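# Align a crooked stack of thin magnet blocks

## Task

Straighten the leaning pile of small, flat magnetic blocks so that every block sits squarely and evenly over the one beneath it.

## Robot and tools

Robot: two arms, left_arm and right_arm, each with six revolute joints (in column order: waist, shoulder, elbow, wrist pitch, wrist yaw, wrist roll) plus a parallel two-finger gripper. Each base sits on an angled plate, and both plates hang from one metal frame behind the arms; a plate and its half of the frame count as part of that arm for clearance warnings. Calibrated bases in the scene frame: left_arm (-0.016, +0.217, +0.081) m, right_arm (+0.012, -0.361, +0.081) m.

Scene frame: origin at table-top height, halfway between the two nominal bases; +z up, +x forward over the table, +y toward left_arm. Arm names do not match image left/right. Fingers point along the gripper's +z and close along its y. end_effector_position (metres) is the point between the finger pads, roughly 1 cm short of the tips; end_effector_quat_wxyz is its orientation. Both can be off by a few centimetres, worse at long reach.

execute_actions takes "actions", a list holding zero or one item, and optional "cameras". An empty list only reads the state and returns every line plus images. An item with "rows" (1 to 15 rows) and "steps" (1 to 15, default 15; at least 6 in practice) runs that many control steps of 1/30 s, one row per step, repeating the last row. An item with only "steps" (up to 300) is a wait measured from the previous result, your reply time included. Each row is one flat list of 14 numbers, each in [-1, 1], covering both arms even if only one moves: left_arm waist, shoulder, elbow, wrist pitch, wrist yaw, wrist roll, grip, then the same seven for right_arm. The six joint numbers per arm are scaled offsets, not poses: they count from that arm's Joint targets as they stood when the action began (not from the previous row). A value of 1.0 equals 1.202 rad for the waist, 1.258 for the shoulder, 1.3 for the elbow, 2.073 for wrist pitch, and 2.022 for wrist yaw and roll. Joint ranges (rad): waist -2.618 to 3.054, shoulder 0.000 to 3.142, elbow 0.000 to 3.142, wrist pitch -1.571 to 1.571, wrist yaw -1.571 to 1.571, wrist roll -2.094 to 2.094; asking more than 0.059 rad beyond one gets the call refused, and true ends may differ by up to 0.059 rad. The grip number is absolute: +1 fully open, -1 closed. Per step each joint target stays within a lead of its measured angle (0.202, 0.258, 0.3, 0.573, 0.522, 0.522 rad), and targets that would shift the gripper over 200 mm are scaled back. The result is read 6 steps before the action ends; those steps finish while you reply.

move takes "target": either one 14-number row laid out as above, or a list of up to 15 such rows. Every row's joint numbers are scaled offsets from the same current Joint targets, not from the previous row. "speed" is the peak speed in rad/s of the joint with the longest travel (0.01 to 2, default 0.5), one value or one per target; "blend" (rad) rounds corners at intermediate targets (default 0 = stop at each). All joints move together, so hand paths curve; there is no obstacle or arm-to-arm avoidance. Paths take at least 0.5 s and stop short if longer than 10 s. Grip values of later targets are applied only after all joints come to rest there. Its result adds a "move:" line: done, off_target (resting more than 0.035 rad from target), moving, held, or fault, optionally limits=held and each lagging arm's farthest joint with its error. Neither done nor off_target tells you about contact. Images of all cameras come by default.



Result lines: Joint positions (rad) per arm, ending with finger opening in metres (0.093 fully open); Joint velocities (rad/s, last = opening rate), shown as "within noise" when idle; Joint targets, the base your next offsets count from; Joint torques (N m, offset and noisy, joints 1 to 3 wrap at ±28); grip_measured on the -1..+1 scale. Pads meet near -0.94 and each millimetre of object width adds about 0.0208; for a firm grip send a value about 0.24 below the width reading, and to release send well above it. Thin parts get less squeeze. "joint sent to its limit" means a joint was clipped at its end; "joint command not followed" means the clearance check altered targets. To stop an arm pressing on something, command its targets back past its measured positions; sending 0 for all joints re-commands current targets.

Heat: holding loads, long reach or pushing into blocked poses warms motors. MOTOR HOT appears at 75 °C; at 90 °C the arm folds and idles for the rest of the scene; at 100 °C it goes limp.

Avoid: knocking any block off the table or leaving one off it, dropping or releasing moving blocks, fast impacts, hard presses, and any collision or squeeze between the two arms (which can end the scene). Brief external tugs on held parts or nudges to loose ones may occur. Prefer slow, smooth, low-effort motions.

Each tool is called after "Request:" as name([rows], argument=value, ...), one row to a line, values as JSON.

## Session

Request:
execute_actions(actions=[])

Scene clock: 0.00 s of 6600.00 s.
left_arm: end_effector_position=(+0.3407, +0.1213, +0.2860) grip_measured=+1.000 end_effector_quat_wxyz=(+0.488, -0.523, +0.698, +0.000) | right_arm: end_effector_position=(+0.3019, -0.4567, +0.1134) grip_measured=+1.000 end_effector_quat_wxyz=(+0.258, +0.097, +0.937, -0.213)
Joint positions: left_arm=[-0.747 1.666 1.328 -0.969 -1.123 -1.845 0.093] | right_arm=[0.008 1.304 0.513 -0.178 0.58 0.01 0.093]
Joint velocities: within noise
Joint torques (N m): no reading
Motor temperatures (°C): left_arm=[30 45 41 36 30 28 31] | right_arm=[28 39 36 32 29 30 30]
Heat: left arm: 45 °C; right arm: 39 °C.
Joint targets: left_arm=[-0.748 1.654 1.341 -0.965 -1.128 -1.845] | right_arm=[0.008 1.300 0.519 -0.187 0.581 0.010]
camera_calibration:
cam_left_wrist: T_world_to_cam=[[0.715752, -0.438934, 0.543173, -0.349319], [-0.231089, -0.882835, -0.408902, 0.344898], [0.659013, 0.167151, -0.733323, 0.0485359], [0, 0, 0, 1]] pos_world=[0.297742, 0.143048, 0.366362]
cam_right_wrist: T_world_to_cam=[[-0.301101, -0.888643, 0.345906, -0.355128], [-0.952641, 0.264117, -0.150722, 0.464408], [0.0425786, -0.374907, -0.926084, 0.0000227005], [0, 0, 0, 1]] pos_world=[0.335484, -0.438231, 0.192859]

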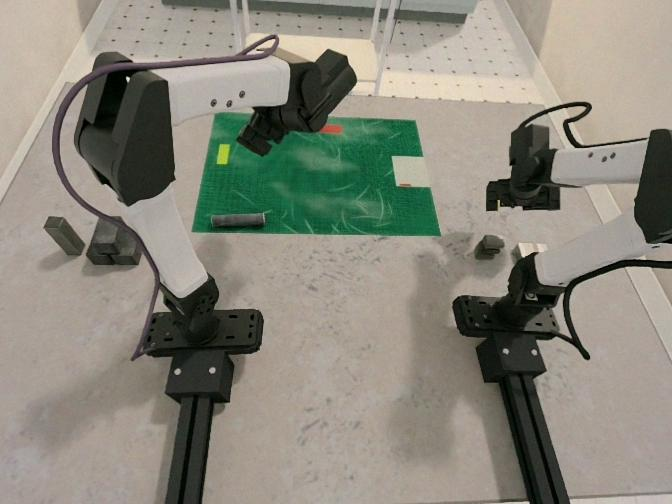

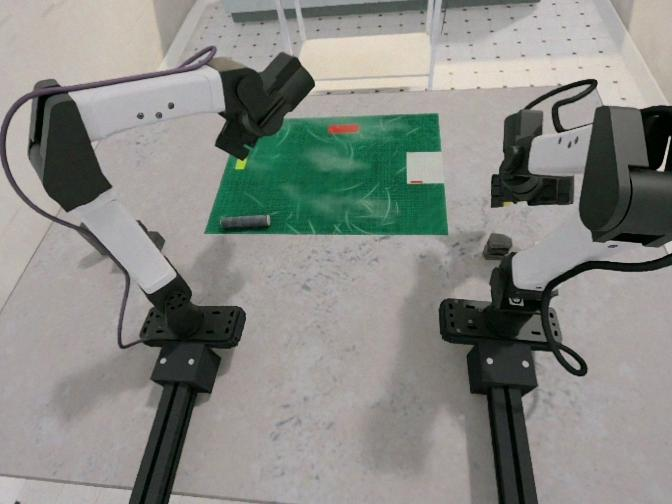

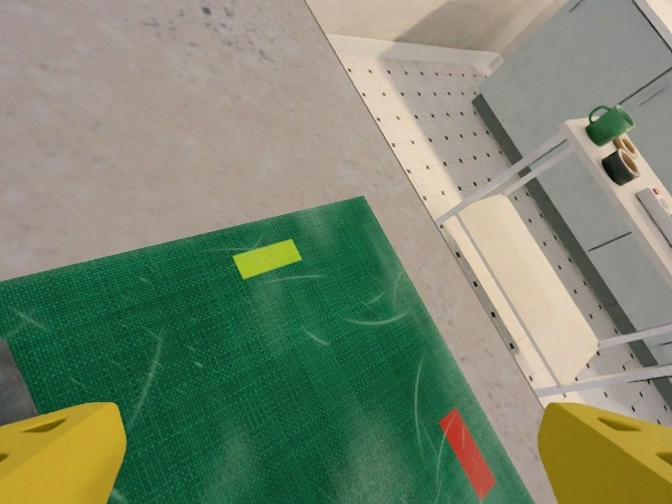

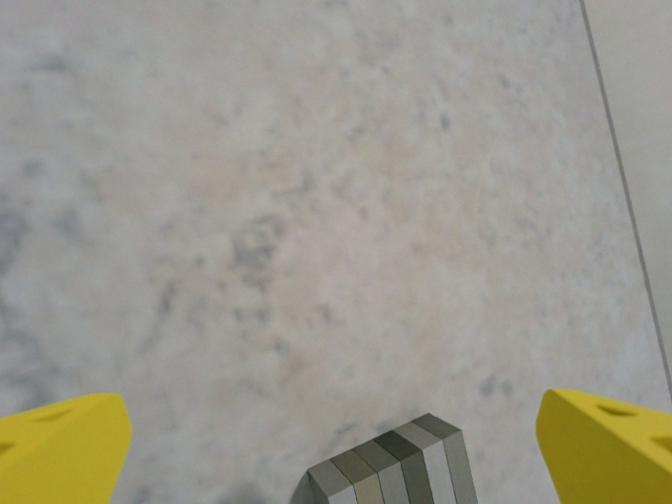

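Request:
zoom_image(camera="cam_head_left", region=[455, 215, 555, 290])

Request:
zoom_image(camera="cam_head_right", region=[455, 205, 555, 280])

Request:
zoom_image(camera="cam_head_left", region=[30, 195, 150, 285])

Scaled by 5.040 from the camera's 672x504 image, which has a finer 960x720 frame.

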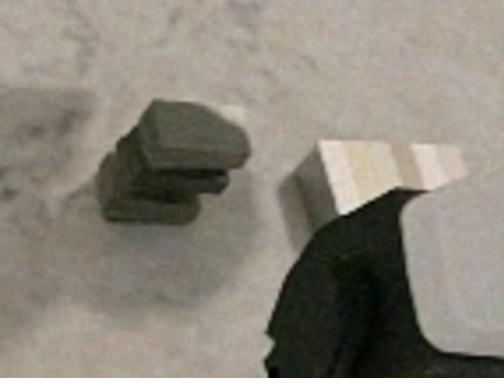

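Scaled by 5.040 from the camera's 672x504 image, which has a finer 960x720 frame.

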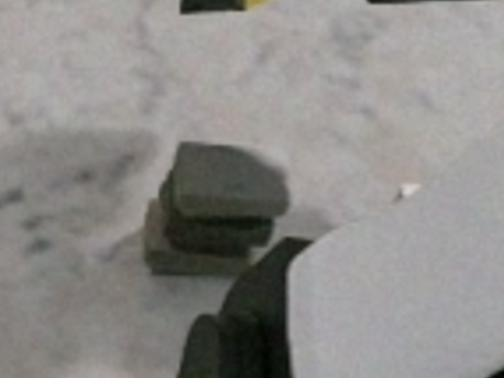

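Scaled by 4.200 from the camera's 672x504 image, which has a finer 960x720 frame.

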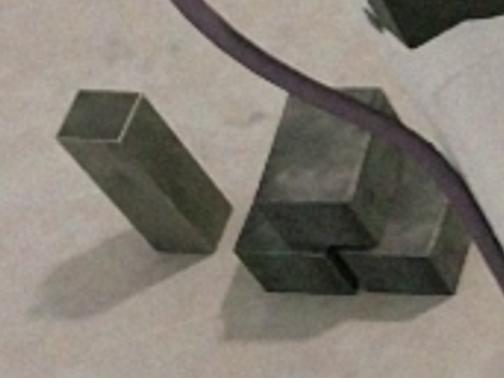

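Request:
move(target=[0,0,0,0,0,0,1,0.0383,-0.0652,0.15,-0.3608,-0.225,-0.0608,1], speed=0.6)

Request:
zoom_image(camera="cam_right_wrist", region=[200, 130, 470, 380])

Request:
zoom_image(camera="cam_head_left", region=[460, 215, 540, 275])

Request:
zoom_image(camera="cam_head_right", region=[460, 215, 540, 275])

Scene clock: 3.37 s of 6600.00 s.
left_arm: end_effector_position=(+0.3407, +0.1213, +0.2860) grip_measured=+1.000 end_effector_quat_wxyz=(+0.488, -0.523, +0.698, +0.000) | right_arm: end_effector_position=(+0.2180, -0.3801, +0.1164) grip_measured=+1.000 end_effector_quat_wxyz=(+0.040, -0.069, +0.997, -0.005)
Joint positions: left_arm=[-0.747 1.666 1.328 -0.969 -1.123 -1.845 0.093] | right_arm=[0.046 1.233 0.688 -0.901 0.137 -0.105 0.093]
Joint torques (N m): left_arm=[-1.06 -7.73 7.72 0.6 -0.62 0.03] | right_arm=[1.21 -3.85 7.36 0.25 -0.02 -0.1]
Joint targets: left_arm=[-0.748 1.654 1.341 -0.965 -1.128 -1.845] | right_arm=[0.054 1.218 0.714 -0.935 0.126 -0.113]
Kept back: nothing.
move: done
camera_calibration:
cam_left_wrist: T_world_to_cam=[[0.715752, -0.438934, 0.543173, -0.349319], [-0.231089, -0.882835, -0.408902, 0.344898], [0.659013, 0.167151, -0.733323, 0.0485359], [0, 0, 0, 1]]
cam_right_wrist: T_world_to_cam=[[0.12566, -0.991943, 0.0160554, -0.407254], [-0.930236, -0.112187, 0.349392, 0.158558], [-0.344776, -0.0588398, -0.936839, 0.24094], [0, 0, 0, 1]]

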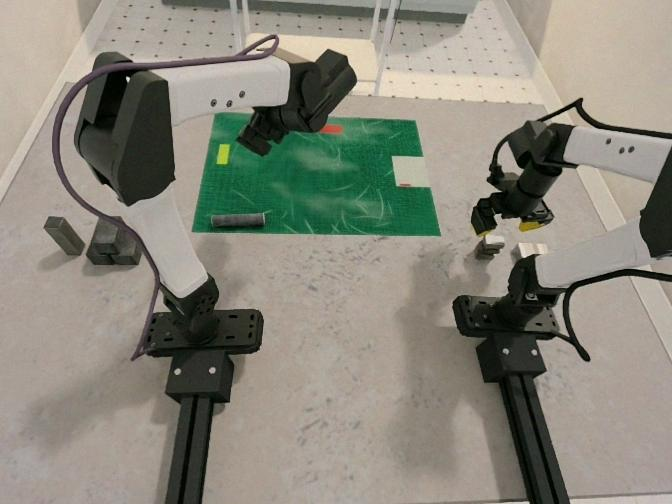

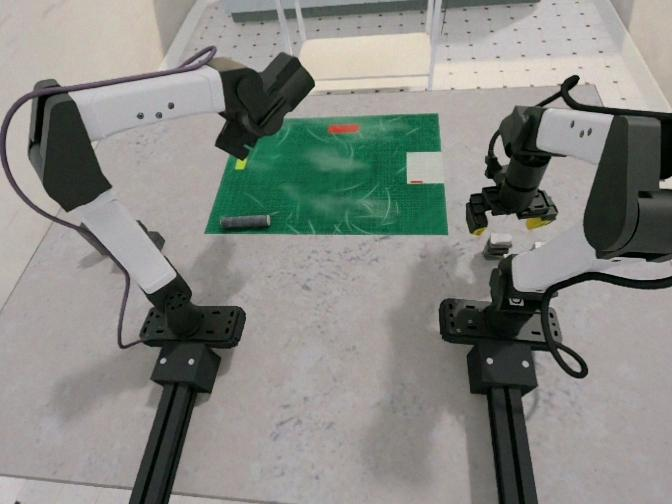

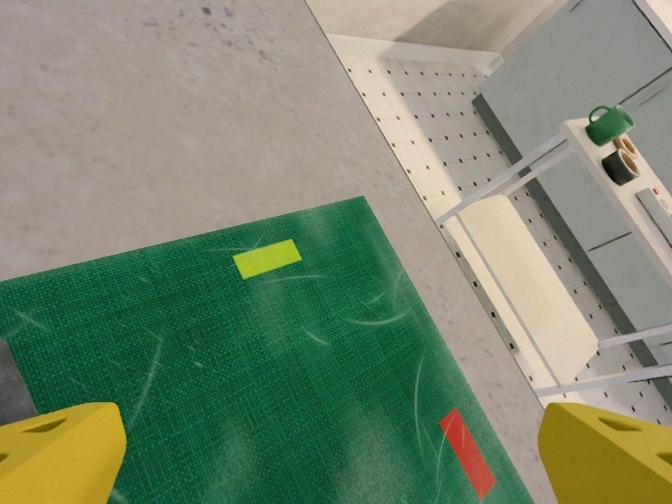

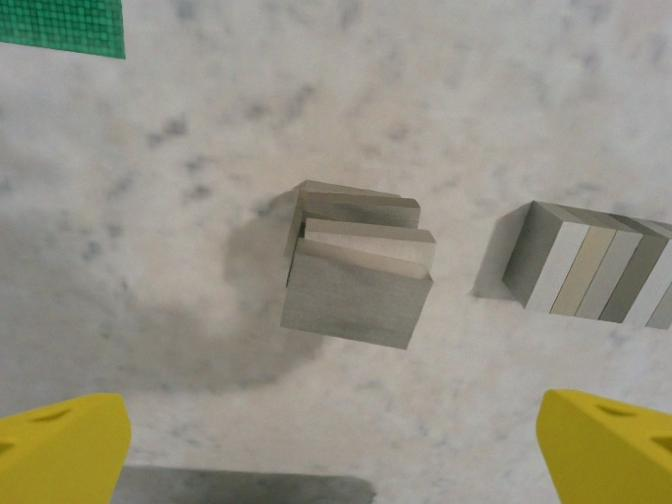

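Scaled by 1.867 from the camera's 672x504 image, which has a finer 960x720 frame.

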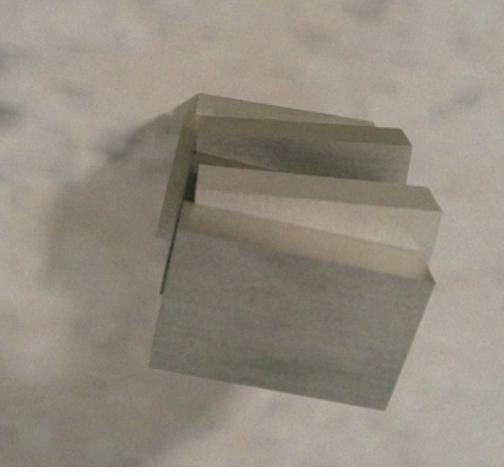

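Scaled by 6.300 from the camera's 672x504 image, which has a finer 960x720 frame.

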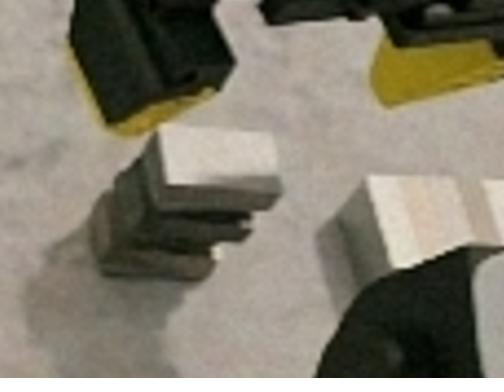

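Scaled by 6.300 from the camera's 672x504 image, which has a finer 960x720 frame.

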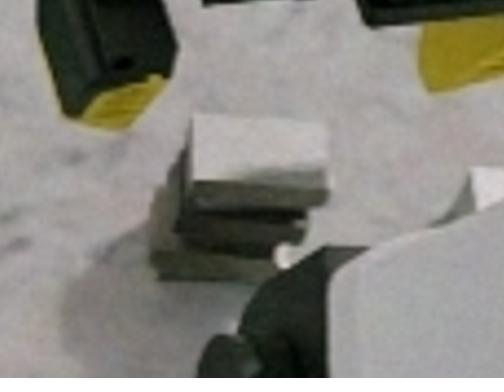

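Request:
zoom_image(camera="cam_right_wrist", region=[270, 160, 370, 300])

Request:
zoom_image(camera="cam_right_wrist", region=[350, 160, 450, 300])

Scaled by 3.600 from the camera's 672x504 image, which has a finer 960x720 frame.

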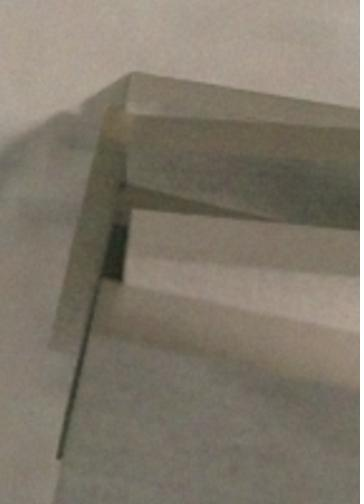

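Scaled by 3.600 from the camera's 672x504 image, which has a finer 960x720 frame.

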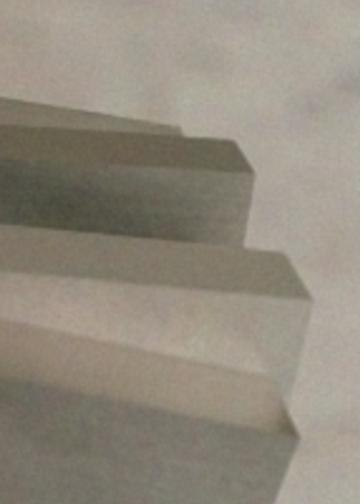

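Request:
move(target=[0,0,0,0,0,0,1,-0.0308,0.5366,0.4185,-0.2315,-0.0109,0,1], speed=0.7, cameras=["cam_right_wrist"])

Request:
zoom_image(camera="cam_right_wrist", region=[220, 80, 450, 330])

Scene clock: 7.43 s of 6600.00 s.
left_arm: end_effector_position=(+0.3407, +0.1213, +0.2860) grip_measured=+1.000 end_effector_quat_wxyz=(+0.488, -0.523, +0.698, +0.000) | right_arm: end_effector_position=(+0.2411, -0.3798, +0.1163) grip_measured=+1.000 end_effector_quat_wxyz=(-0.245, -0.093, +0.965, +0.017)
Joint positions: left_arm=[-0.747 1.666 1.328 -0.969 -1.123 -1.845 0.093] | right_arm=[0.026 1.88 1.236 -1.38 0.115 -0.105 0.093]
Joint torques (N m): left_arm=[-1.02 -7.73 7.65 0.6 -0.62 0.02] | right_arm=[0.25 -5.42 5.65 -1.3 -0.02 -0.11]
Joint targets: left_arm=[-0.748 1.654 1.341 -0.965 -1.128 -1.845] | right_arm=[0.017 1.893 1.258 -1.415 0.104 -0.113]
Kept back: nothing.
move: done
camera_calibration:
cam_right_wrist: T_world_to_cam=[[0.162603, -0.98416, -0.0706349, -0.405693], [-0.582253, -0.153501, 0.798385, 0.0282918], [-0.796581, -0.0886926, -0.59799, 0.307017], [0, 0, 0, 1]]
Images, in order: cam_right_wrist.

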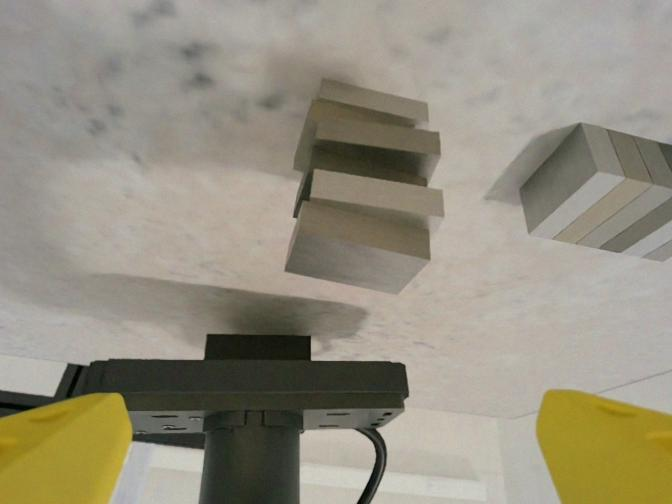

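Scaled by 2.016 from the camera's 672x504 image, which has a finer 960x720 frame.

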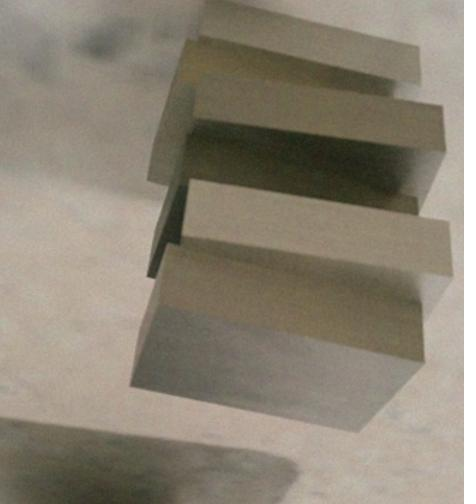

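Request:
move([
  [0,0,0,0,0,0,1,-0.0212,-0.5135,-0.4254,0.259,0.0148,0.0534,0.5],
  [0,0,0,0,0,0,1,-0.0686,-0.2878,-0.5969,0.493,0.0148,0.0534,0.5],
], speed=[0.7,0.4])

Request:
zoom_image(camera="cam_right_wrist", region=[180, 270, 500, 504])

Scene clock: 13.80 s of 6600.00 s.
left_arm: end_effector_position=(+0.3407, +0.1213, +0.2860) grip_measured=+1.000 end_effector_quat_wxyz=(+0.488, -0.523, +0.698, +0.000) | right_arm: end_effector_position=(+0.2273, -0.3880, +0.0259) grip_measured=+0.502 end_effector_quat_wxyz=(+0.043, +0.028, +0.999, -0.001)
Joint positions: left_arm=[-0.747 1.666 1.328 -0.969 -1.123 -1.845 0.093] | right_arm=[-0.056 1.52 0.493 -0.4 0.123 -0.013 0.069]
Joint torques (N m): left_arm=[-1.07 -7.77 7.64 0.6 -0.6 0] | right_arm=[-0.34 -2.76 3.03 0.74 0.23 0.04]
Joint targets: left_arm=[-0.748 1.654 1.341 -0.965 -1.128 -1.845] | right_arm=[-0.065 1.531 0.482 -0.393 0.134 -0.005]
Kept back: nothing.
move: done
camera_calibration:
cam_left_wrist: T_world_to_cam=[[0.715752, -0.438934, 0.543173, -0.349319], [-0.231089, -0.882835, -0.408902, 0.344898], [0.659013, 0.167151, -0.733323, 0.0485359], [0, 0, 0, 1]]
cam_right_wrist: T_world_to_cam=[[-0.0677239, -0.997704, 0.00046605, -0.372664], [-0.936945, 0.0637601, 0.34361, 0.267843], [-0.342851, 0.022834, -0.939112, 0.190192], [0, 0, 0, 1]]

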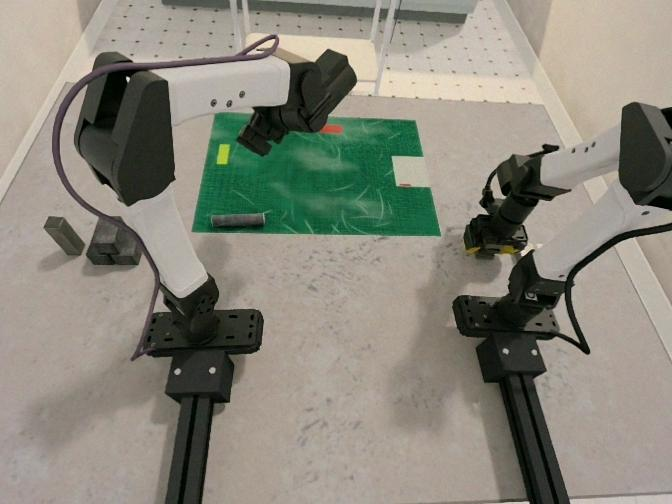

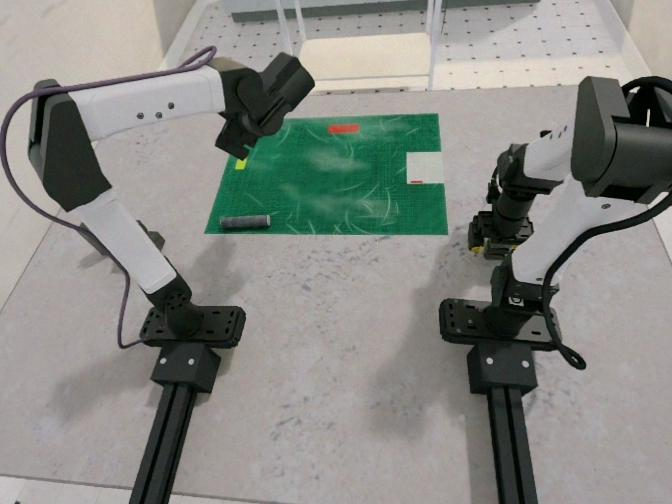

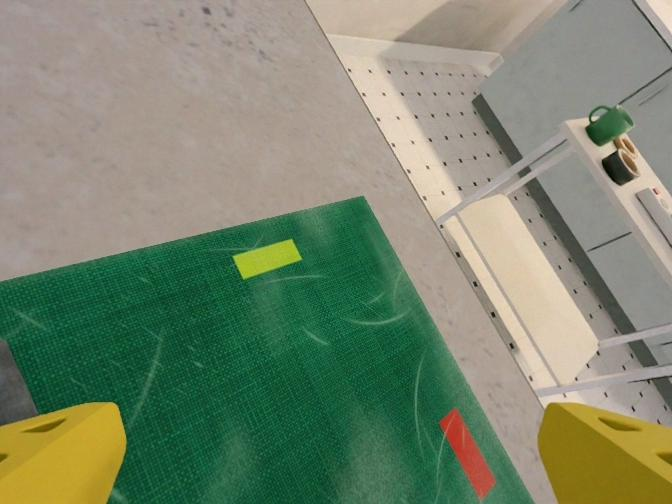

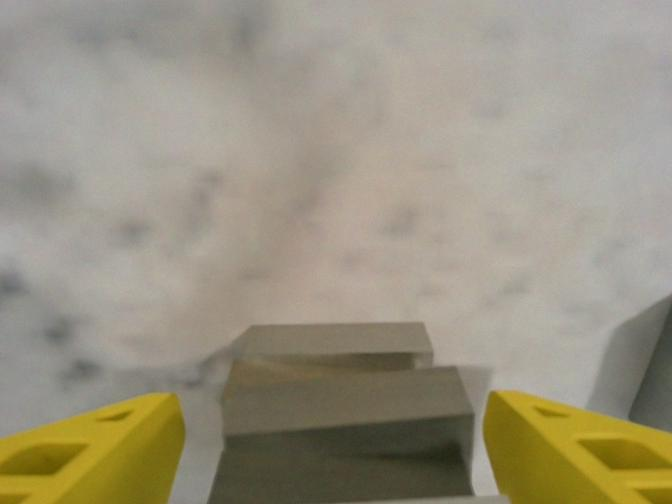

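Scaled by 1.575 from the camera's 672x504 image, which has a finer 960x720 frame.

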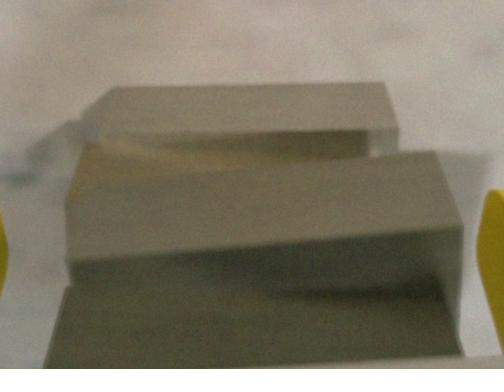

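Request:
move(target=[0,0,0,0,0,0,1,-0.0037,0,0,0,0,-0.0138,0.4], speed=0.1, cameras=[])

Request:
execute_actions([
  {"rows":[[0,0,0,0,0,0,1,0,0,0,0,0,0,0.376],[0,0,0,0,0,0,1,0,0,0,0,0,0,0.352],[0,0,0,0,0,0,1,0,0,0,0,0,0,0.328],[0,0,0,0,0,0,1,0,0,0,0,0,0,0.304],[0,0,0,0,0,0,1,0,0,0,0,0,0,0.28],[0,0,0,0,0,0,1,0,0,0,0,0,0,0.26],[0,0,0,0,0,0,1,0,0,0,0,0,0,0.24],[0,0,0,0,0,0,1,0,0,0,0,0,0,0.22],[0,0,0,0,0,0,1,0,0,0,0,0,0,0.2],[0,0,0,0,0,0,1,0,0,0,0,0,0,0.185],[0,0,0,0,0,0,1,0,0,0,0,0,0,0.17],[0,0,0,0,0,0,1,0,0,0,0,0,0,0.155],[0,0,0,0,0,0,1,0,0,0,0,0,0,0.14],[0,0,0,0,0,0,1,0,0,0,0,0,0,0.125],[0,0,0,0,0,0,1,0,0,0,0,0,0,0.11]],"steps":15},
], cameras=[])

Request:
execute_actions([
  {"rows":[[0,0,0,0,0,0,1,0,0,0,0,0,0,0.098],[0,0,0,0,0,0,1,0,0,0,0,0,0,0.086],[0,0,0,0,0,0,1,0,0,0,0,0,0,0.074],[0,0,0,0,0,0,1,0,0,0,0,0,0,0.062],[0,0,0,0,0,0,1,0,0,0,0,0,0,0.05],[0,0,0,0,0,0,1,0,0,0,0,0,0,0.038],[0,0,0,0,0,0,1,0,0,0,0,0,0,0.026],[0,0,0,0,0,0,1,0,0,0,0,0,0,0.014],[0,0,0,0,0,0,1,0,0,0,0,0,0,0.002],[0,0,0,0,0,0,1,0,0,0,0,0,0,-0.01],[0,0,0,0,0,0,1,0,0,0,0,0,0,-0.022],[0,0,0,0,0,0,1,0,0,0,0,0,0,-0.034],[0,0,0,0,0,0,1,0,0,0,0,0,0,-0.046],[0,0,0,0,0,0,1,0,0,0,0,0,0,-0.058],[0,0,0,0,0,0,1,0,0,0,0,0,0,-0.07]],"steps":15},
], cameras=[])

Request:
execute_actions([
  {"rows":[[0,0,0,0,0,0,1,0,0,0,0,0,0,-0.082],[0,0,0,0,0,0,1,0,0,0,0,0,0,-0.094],[0,0,0,0,0,0,1,0,0,0,0,0,0,-0.106],[0,0,0,0,0,0,1,0,0,0,0,0,0,-0.118],[0,0,0,0,0,0,1,0,0,0,0,0,0,-0.13],[0,0,0,0,0,0,1,0,0,0,0,0,0,-0.145],[0,0,0,0,0,0,1,0,0,0,0,0,0,-0.16],[0,0,0,0,0,0,1,0,0,0,0,0,0,-0.175],[0,0,0,0,0,0,1,0,0,0,0,0,0,-0.19],[0,0,0,0,0,0,1,0,0,0,0,0,0,-0.205],[0,0,0,0,0,0,1,0,0,0,0,0,0,-0.22],[0,0,0,0,0,0,1,0,0,0,0,0,0,-0.235],[0,0,0,0,0,0,1,0,0,0,0,0,0,-0.25],[0,0,0,0,0,0,1,0,0,0,0,0,0,-0.265],[0,0,0,0,0,0,1,0,0,0,0,0,0,-0.28]],"steps":15},
], cameras=[])

Request:
wait(seconds=0.5, cameras=["cam_right_wrist"])

Request:
zoom_image(camera="cam_right_wrist", region=[180, 290, 500, 504])

Scene clock: 16.17 s of 6600.00 s.
Kept back: nothing.
move: done

Scene clock: 16.47 s of 6600.00 s.
Steps of this call (1-9: this action's first 9). Readings (joint positions of left_arm | right_arm):
1: [-0.747 1.666 1.328 -0.969 -1.123 -1.845] | [-0.061 1.520 0.493 -0.399 0.123 -0.024]
2: [-0.747 1.666 1.328 -0.969 -1.123 -1.845] | [-0.061 1.520 0.493 -0.399 0.123 -0.024]
4: [-0.747 1.666 1.328 -0.969 -1.123 -1.845] | [-0.061 1.520 0.493 -0.399 0.123 -0.025]
8: [-0.747 1.666 1.328 -0.969 -1.123 -1.845] | [-0.061 1.520 0.493 -0.399 0.123 -0.025]
9: the state above

Scene clock: 16.97 s of 6600.00 s.
Steps of this call (1-6: your previous action's last 6; 7-15: this action's first 9). Readings (joint positions of left_arm | right_arm):
7: [-0.747 1.666 1.328 -0.969 -1.123 -1.845] | [-0.061 1.520 0.493 -0.398 0.124 -0.025]
8: [-0.747 1.666 1.328 -0.969 -1.123 -1.845] | [-0.061 1.520 0.493 -0.398 0.124 -0.025]
10: [-0.747 1.666 1.328 -0.969 -1.123 -1.845] | [-0.061 1.520 0.493 -0.398 0.123 -0.025]
14: [-0.747 1.666 1.328 -0.969 -1.123 -1.845] | [-0.061 1.520 0.493 -0.398 0.123 -0.025]
15: the state above

Scene clock: 17.47 s of 6600.00 s.
Steps of this call (1-6: your previous action's last 6; 7-15: this action's first 9). Readings (joint positions of left_arm | right_arm):
7: [-0.747 1.666 1.328 -0.969 -1.123 -1.845] | [-0.061 1.520 0.493 -0.398 0.122 -0.025]
8: [-0.747 1.666 1.328 -0.969 -1.123 -1.845] | [-0.061 1.520 0.493 -0.398 0.122 -0.025]
10: [-0.747 1.666 1.328 -0.969 -1.123 -1.845] | [-0.061 1.520 0.493 -0.398 0.122 -0.025]
14: [-0.747 1.666 1.328 -0.969 -1.123 -1.845] | [-0.061 1.520 0.493 -0.398 0.122 -0.025]
15: the state above

Scene clock: 18.17 s of 6600.00 s.
left_arm: end_effector_position=(+0.3407, +0.1213, +0.2860) grip_measured=+1.000 end_effector_quat_wxyz=(+0.488, -0.523, +0.698, +0.000) | right_arm: end_effector_position=(+0.2274, -0.3888, +0.0258) grip_measured=-0.181 end_effector_quat_wxyz=(+0.043, +0.025, +0.999, -0.001)
Joint positions: left_arm=[-0.747 1.666 1.328 -0.969 -1.123 -1.845 0.093] | right_arm=[-0.061 1.52 0.493 -0.398 0.122 -0.025 0.037]
Joint torques (N m): left_arm=[-1.11 -7.73 7.65 0.59 -0.58 -0.01] | right_arm=[-0.36 -2.74 2.93 0.78 0.25 -0.11]
Joint targets: left_arm=[-0.748 1.654 1.341 -0.965 -1.128 -1.845] | right_arm=[-0.070 1.531 0.482 -0.392 0.134 -0.033]
Steps of this call (1-6: your previous action's last 6; 7-15: toward your last target; 16-21: nothing new was sent). Readings (joint positions of left_arm | right_arm):
1: [-0.747 1.666 1.328 -0.969 -1.123 -1.845] | [-0.061 1.520 0.493 -0.398 0.122 -0.025]
2: [-0.747 1.666 1.328 -0.969 -1.123 -1.845] | [-0.061 1.520 0.493 -0.398 0.122 -0.025]
4: [-0.747 1.666 1.328 -0.969 -1.123 -1.845] | [-0.061 1.520 0.493 -0.398 0.122 -0.025]
8: [-0.747 1.666 1.328 -0.969 -1.123 -1.845] | [-0.061 1.520 0.493 -0.398 0.122 -0.025]
21: the state above
All arms were judged still, so your last target was given up. Each gripper or tool keeps its last command.
camera_calibration:
cam_right_wrist: T_world_to_cam=[[-0.0601564, -0.998189, 0.000638385, -0.375384], [-0.937603, 0.0567246, 0.343049, 0.265481], [-0.342464, 0.0200381, -0.939317, 0.188997], [0, 0, 0, 1]]
Images, in order: cam_right_wrist.

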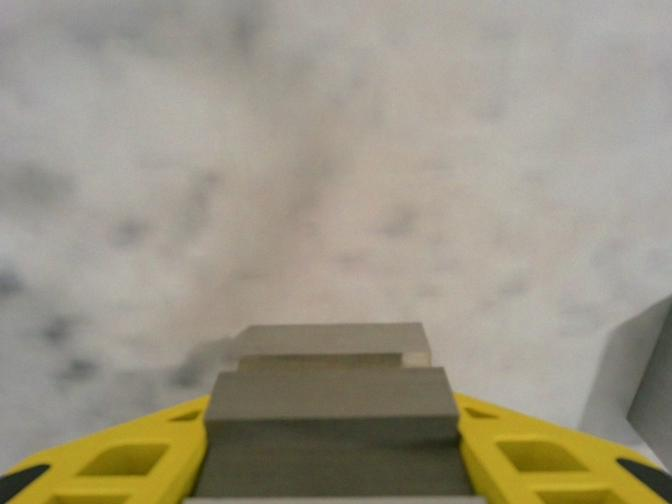

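Scaled by 1.575 from the camera's 672x504 image, which has a finer 960x720 frame.

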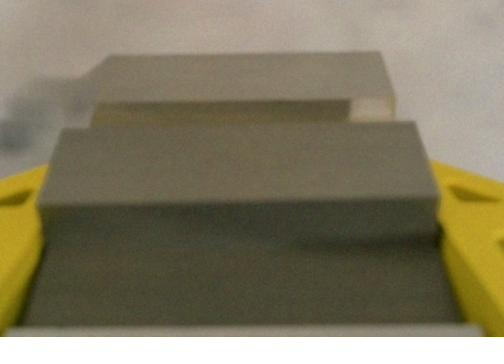

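Request:
zoom_image(camera="cam_right_wrist", region=[210, 310, 330, 400])

Request:
zoom_image(camera="cam_right_wrist", region=[350, 310, 470, 400])

Request:
zoom_image(camera="cam_right_wrist", region=[180, 390, 500, 504])

Scaled by 4.200 from the camera's 672x504 image, which has a finer 960x720 frame.

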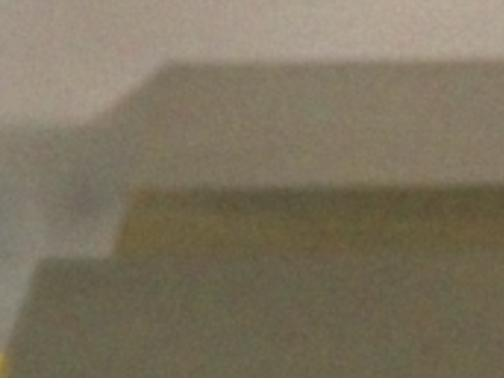

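Scaled by 4.200 from the camera's 672x504 image, which has a finer 960x720 frame.

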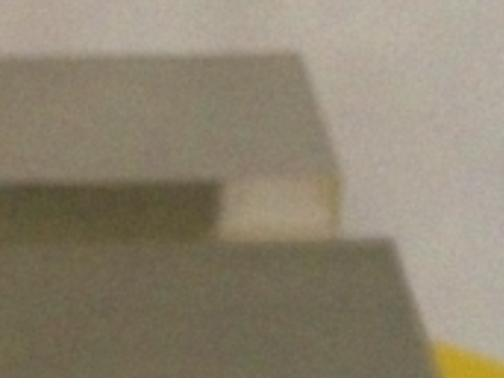

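Scaled by 1.575 from the camera's 672x504 image, which has a finer 960x720 frame.

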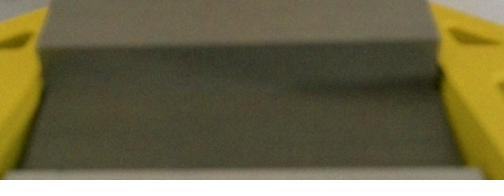

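Request:
execute_actions(actions=[], cameras=["all"])

Request:
zoom_image(camera="cam_head_left", region=[450, 190, 540, 270])

Request:
zoom_image(camera="cam_head_right", region=[450, 190, 540, 270])

Scene clock: 20.67 s of 6600.00 s.
left_arm: end_effector_position=(+0.3407, +0.1213, +0.2860) grip_measured=+1.000 end_effector_quat_wxyz=(+0.488, -0.523, +0.698, +0.000) | right_arm: end_effector_position=(+0.2274, -0.3888, +0.0258) grip_measured=-0.189 end_effector_quat_wxyz=(+0.043, +0.025, +0.999, -0.001)
Joint positions: left_arm=[-0.747 1.666 1.328 -0.969 -1.123 -1.845 0.093] | right_arm=[-0.061 1.52 0.493 -0.398 0.122 -0.025 0.036]
Joint velocities: within noise
Joint torques (N m): left_arm=[-1.06 -7.77 7.68 0.6 -0.62 0.02] | right_arm=[-0.38 -2.71 3 0.76 0.29 -0.09]
Motor temperatures (°C): left_arm=[30 48 44 37 31 28 31] | right_arm=[28 39 38 33 29 30 30]
Heat: left arm: 48 °C; right arm: 39 °C.
Joint targets: left_arm=[-0.748 1.654 1.341 -0.965 -1.128 -1.845] | right_arm=[-0.070 1.531 0.482 -0.393 0.134 -0.033]
Steps of this call (1-75: nothing new was sent). Readings (joint positions of left_arm | right_arm):
1: [-0.747 1.666 1.328 -0.969 -1.123 -1.845] | [-0.061 1.520 0.493 -0.398 0.122 -0.025]
2: [-0.747 1.666 1.328 -0.969 -1.123 -1.845] | [-0.061 1.520 0.493 -0.398 0.122 -0.025]
4: [-0.747 1.666 1.328 -0.969 -1.123 -1.845] | [-0.061 1.520 0.493 -0.398 0.122 -0.025]
8: [-0.747 1.666 1.328 -0.969 -1.123 -1.845] | [-0.061 1.520 0.493 -0.398 0.122 -0.025]
75: the state above
camera_calibration:
cam_left_wrist: T_world_to_cam=[[0.715752, -0.438934, 0.543173, -0.349319], [-0.231089, -0.882835, -0.408902, 0.344898], [0.659013, 0.167151, -0.733323, 0.0485359], [0, 0, 0, 1]] pos_world=[0.297742, 0.143048, 0.366362]
cam_right_wrist: T_world_to_cam=[[-0.0601564, -0.998189, 0.000638385, -0.375384], [-0.937603, 0.0567246, 0.343049, 0.265481], [-0.342464, 0.0200381, -0.939317, 0.188997], [0, 0, 0, 1]] pos_world=[0.291059, -0.39355, 0.0866946]

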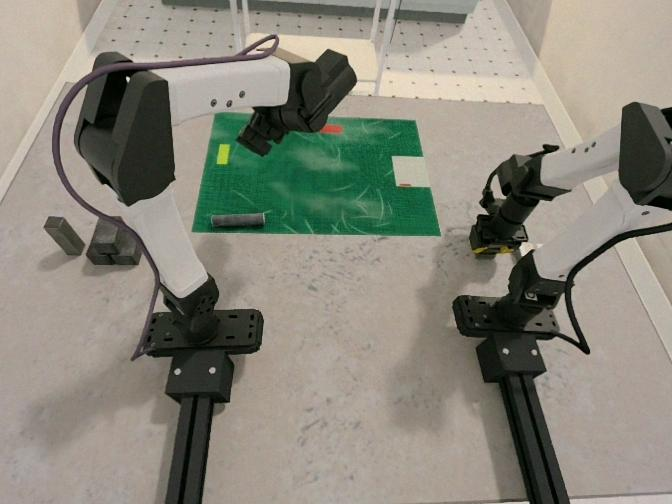

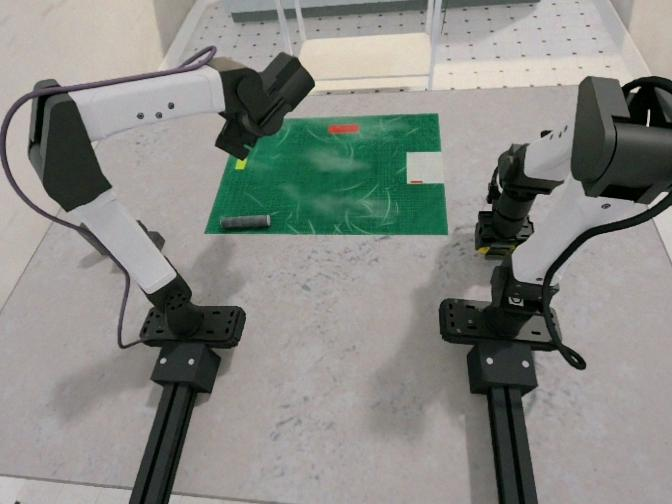

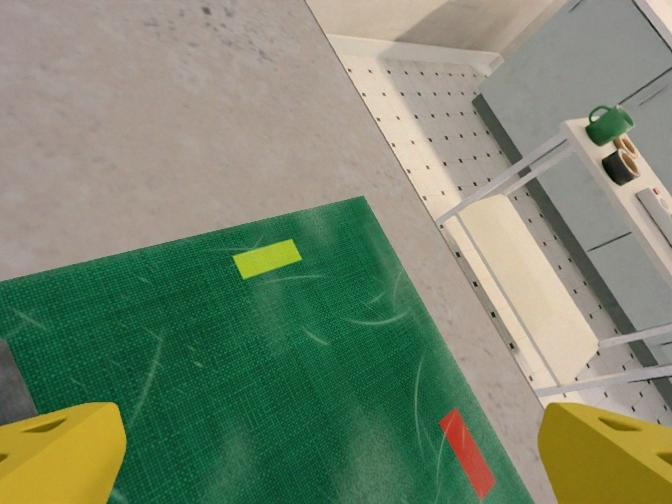

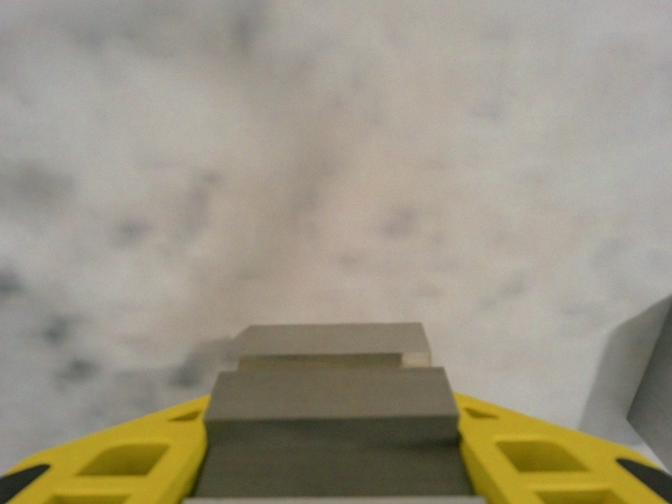

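Scaled by 5.600 from the camera's 672x504 image, which has a finer 960x720 frame.

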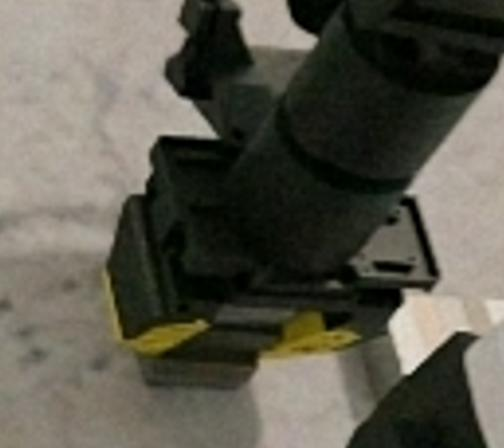

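Scaled by 5.600 from the camera's 672x504 image, which has a finer 960x720 frame.

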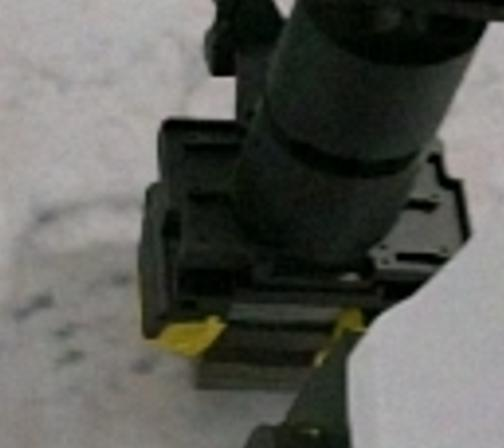

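Request:
execute_actions(actions=[])

Scene clock: 22.07 s of 6600.00 s.
left_arm: end_effector_position=(+0.3407, +0.1213, +0.2860) grip_measured=+1.000 end_effector_quat_wxyz=(+0.488, -0.523, +0.698, +0.000) | right_arm: end_effector_position=(+0.2274, -0.3888, +0.0258) grip_measured=-0.189 end_effector_quat_wxyz=(+0.043, +0.025, +0.999, -0.001)
Joint positions: left_arm=[-0.747 1.666 1.328 -0.969 -1.123 -1.845 0.093] | right_arm=[-0.061 1.52 0.493 -0.398 0.122 -0.025 0.036]
Joint velocities: within noise
Joint torques (N m): left_arm=[-1.05 -7.92 7.68 0.59 -0.61 0.03] | right_arm=[-0.29 -2.77 2.91 0.74 0.25 -0.11]
Motor temperatures (°C): left_arm=[30 48 44 37 31 28 31] | right_arm=[28 39 38 33 29 30 30]
Heat: left arm: 48 °C; right arm: 39 °C.
Joint targets: left_arm=[-0.748 1.654 1.341 -0.965 -1.128 -1.845] | right_arm=[-0.070 1.531 0.482 -0.393 0.134 -0.033]
Steps of this call (1-42: nothing new was sent). Readings (joint positions of left_arm | right_arm):
1: [-0.747 1.666 1.328 -0.969 -1.123 -1.845] | [-0.061 1.520 0.493 -0.398 0.122 -0.025]
2: [-0.747 1.666 1.328 -0.969 -1.123 -1.845] | [-0.061 1.520 0.493 -0.398 0.122 -0.025]
4: [-0.747 1.666 1.328 -0.969 -1.123 -1.845] | [-0.061 1.520 0.493 -0.398 0.122 -0.025]
8: [-0.747 1.666 1.328 -0.969 -1.123 -1.845] | [-0.061 1.520 0.493 -0.398 0.122 -0.025]
42: the state above
camera_calibration:
cam_left_wrist: T_world_to_cam=[[0.715752, -0.438934, 0.543173, -0.349319], [-0.231089, -0.882835, -0.408902, 0.344898], [0.659013, 0.167151, -0.733323, 0.0485359], [0, 0, 0, 1]] pos_world=[0.297742, 0.143048, 0.366362]
cam_right_wrist: T_world_to_cam=[[-0.0601564, -0.998189, 0.000638385, -0.375384], [-0.937603, 0.0567246, 0.343049, 0.265481], [-0.342464, 0.0200381, -0.939317, 0.188997], [0, 0, 0, 1]] pos_world=[0.291059, -0.39355, 0.0866946]

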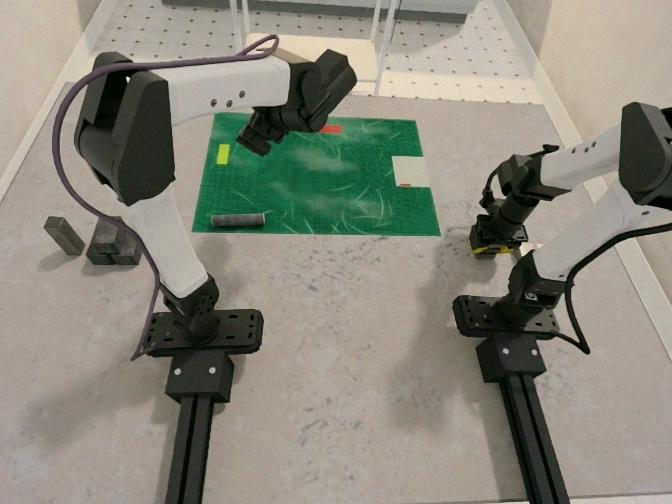

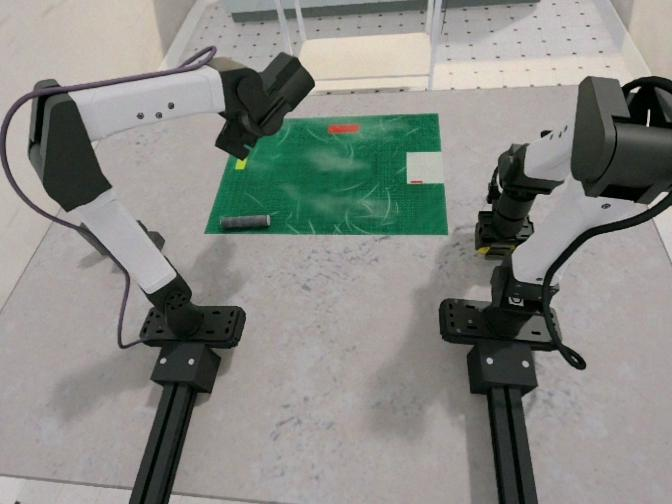

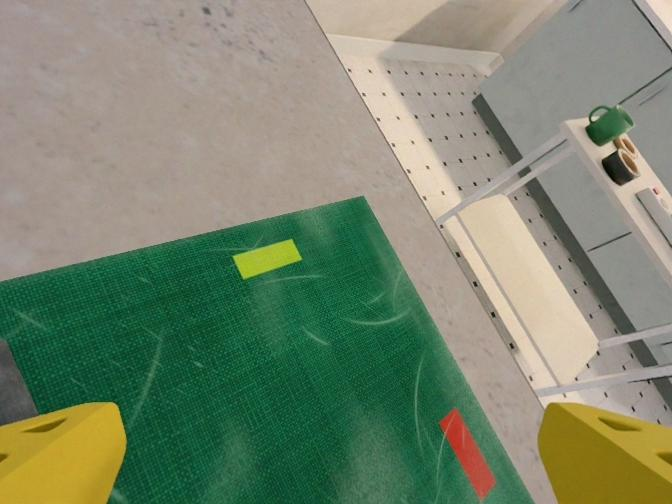

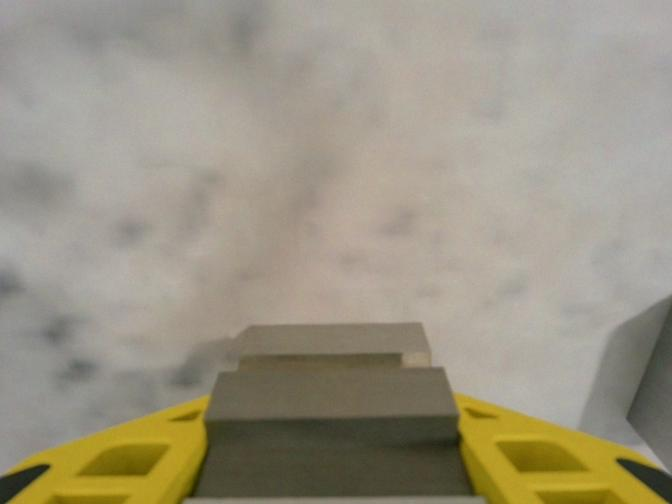

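Request:
zoom_image(camera="cam_right_wrist", region=[180, 300, 490, 504])

Request:
zoom_image(camera="cam_head_left", region=[440, 200, 560, 290])

Request:
zoom_image(camera="cam_head_right", region=[450, 190, 570, 280])

Scaled by 1.626 from the camera's 672x504 image, which has a finer 960x720 frame.

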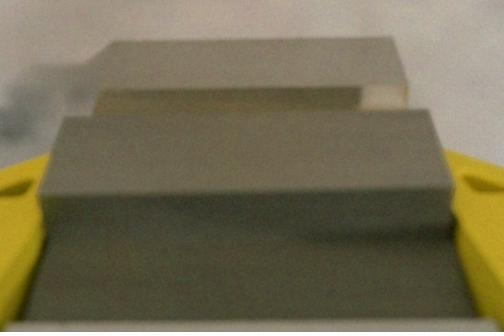

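Scaled by 4.200 from the camera's 672x504 image, which has a finer 960x720 frame.

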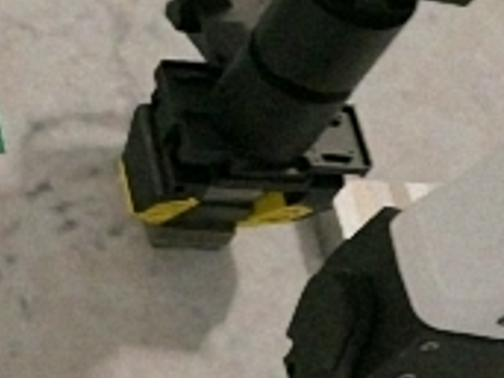

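Scaled by 4.200 from the camera's 672x504 image, which has a finer 960x720 frame.

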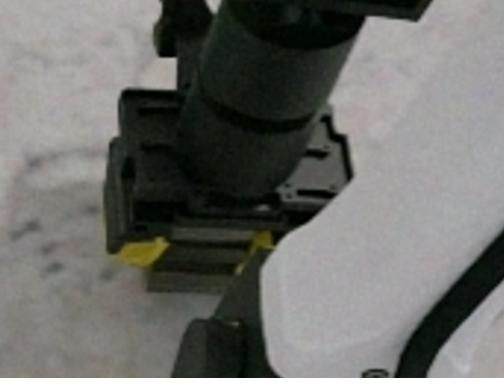

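Request:
execute_actions([
  {"rows":[[0,0,0,0,0,0,1,0,0,0,0,0,0,-0.26],[0,0,0,0,0,0,1,0,0,0,0,0,0,-0.24],[0,0,0,0,0,0,1,0,0,0,0,0,0,-0.22],[0,0,0,0,0,0,1,0,0,0,0,0,0,-0.20],[0,0,0,0,0,0,1,0,0,0,0,0,0,-0.18],[0,0,0,0,0,0,1,0,0,0,0,0,0,-0.16],[0,0,0,0,0,0,1,0,0,0,0,0,0,-0.14],[0,0,0,0,0,0,1,0,0,0,0,0,0,-0.12],[0,0,0,0,0,0,1,0,0,0,0,0,0,-0.10],[0,0,0,0,0,0,1,0,0,0,0,0,0,-0.07],[0,0,0,0,0,0,1,0,0,0,0,0,0,-0.03],[0,0,0,0,0,0,1,0,0,0,0,0,0,0.03],[0,0,0,0,0,0,1,0,0,0,0,0,0,0.10],[0,0,0,0,0,0,1,0,0,0,0,0,0,0.16],[0,0,0,0,0,0,1,0,0,0,0,0,0,0.2]],"steps":15},
])

Request:
wait(seconds=0.5, cameras=["cam_right_wrist", "cam_head_left"])

Request:
zoom_image(camera="cam_right_wrist", region=[180, 300, 490, 504])

Scene clock: 28.57 s of 6600.00 s.
Steps of this call (1-186: nothing new was sent; 187-195: this action's first 9). Readings (joint positions of left_arm | right_arm):
187: [-0.747 1.666 1.328 -0.969 -1.123 -1.845] | [-0.061 1.520 0.493 -0.398 0.122 -0.025]
188: [-0.747 1.666 1.328 -0.969 -1.123 -1.845] | [-0.061 1.520 0.493 -0.398 0.122 -0.025]
190: [-0.747 1.666 1.328 -0.969 -1.123 -1.845] | [-0.061 1.520 0.493 -0.398 0.122 -0.025]
194: [-0.747 1.666 1.328 -0.969 -1.123 -1.845] | [-0.061 1.520 0.493 -0.398 0.122 -0.025]
195: the state above

Scene clock: 29.27 s of 6600.00 s.
left_arm: end_effector_position=(+0.3407, +0.1213, +0.2860) grip_measured=+1.000 end_effector_quat_wxyz=(+0.488, -0.523, +0.698, +0.000) | right_arm: end_effector_position=(+0.2275, -0.3889, +0.0258) grip_measured=+0.198 end_effector_quat_wxyz=(+0.043, +0.025, +0.999, -0.001)
Joint positions: left_arm=[-0.747 1.666 1.328 -0.969 -1.123 -1.845 0.093] | right_arm=[-0.061 1.52 0.493 -0.398 0.123 -0.025 0.055]
Joint torques (N m): left_arm=[-1.17 -7.8 7.65 0.61 -0.6 0.01] | right_arm=[-0.25 -2.8 2.92 0.77 0.27 -0.1]
Joint targets: left_arm=[-0.748 1.654 1.341 -0.965 -1.128 -1.845] | right_arm=[-0.070 1.531 0.482 -0.393 0.134 -0.033]
Steps of this call (1-6: your previous action's last 6; 7-15: toward your last target; 16-21: nothing new was sent). Readings (joint positions of left_arm | right_arm):
1: [-0.747 1.666 1.328 -0.969 -1.123 -1.845] | [-0.061 1.520 0.493 -0.398 0.122 -0.025]
2: [-0.747 1.666 1.328 -0.969 -1.123 -1.845] | [-0.061 1.520 0.493 -0.398 0.122 -0.025]
4: [-0.747 1.666 1.328 -0.969 -1.123 -1.845] | [-0.061 1.520 0.493 -0.398 0.123 -0.025]
8: [-0.747 1.666 1.328 -0.969 -1.123 -1.845] | [-0.061 1.520 0.493 -0.398 0.123 -0.025]
21: the state above
All arms were judged still, so your last target was given up. Each gripper or tool keeps its last command.
camera_calibration:
cam_right_wrist: T_world_to_cam=[[-0.0602701, -0.998181, 0.00139956, -0.375504], [-0.937707, 0.0570992, 0.342704, 0.265741], [-0.34216, 0.0193424, -0.939443, 0.188698], [0, 0, 0, 1]]
Images, in order: cam_head_left, cam_right_wrist.

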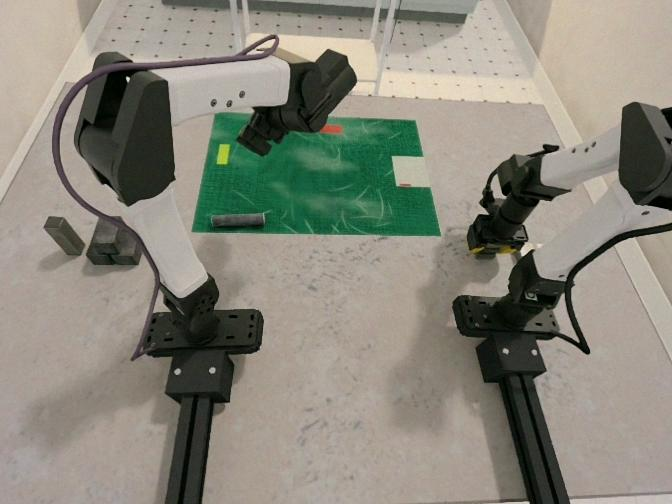

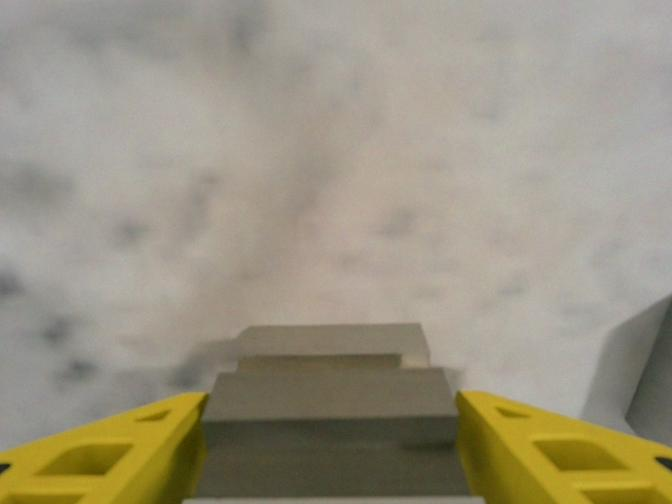

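Scaled by 1.626 from the camera's 672x504 image, which has a finer 960x720 frame.

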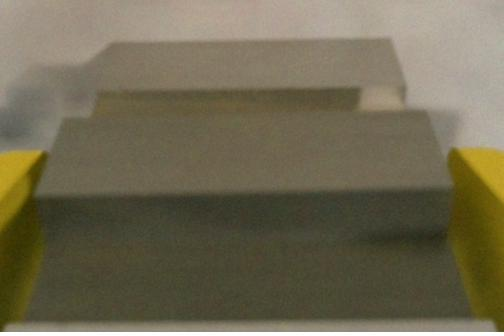

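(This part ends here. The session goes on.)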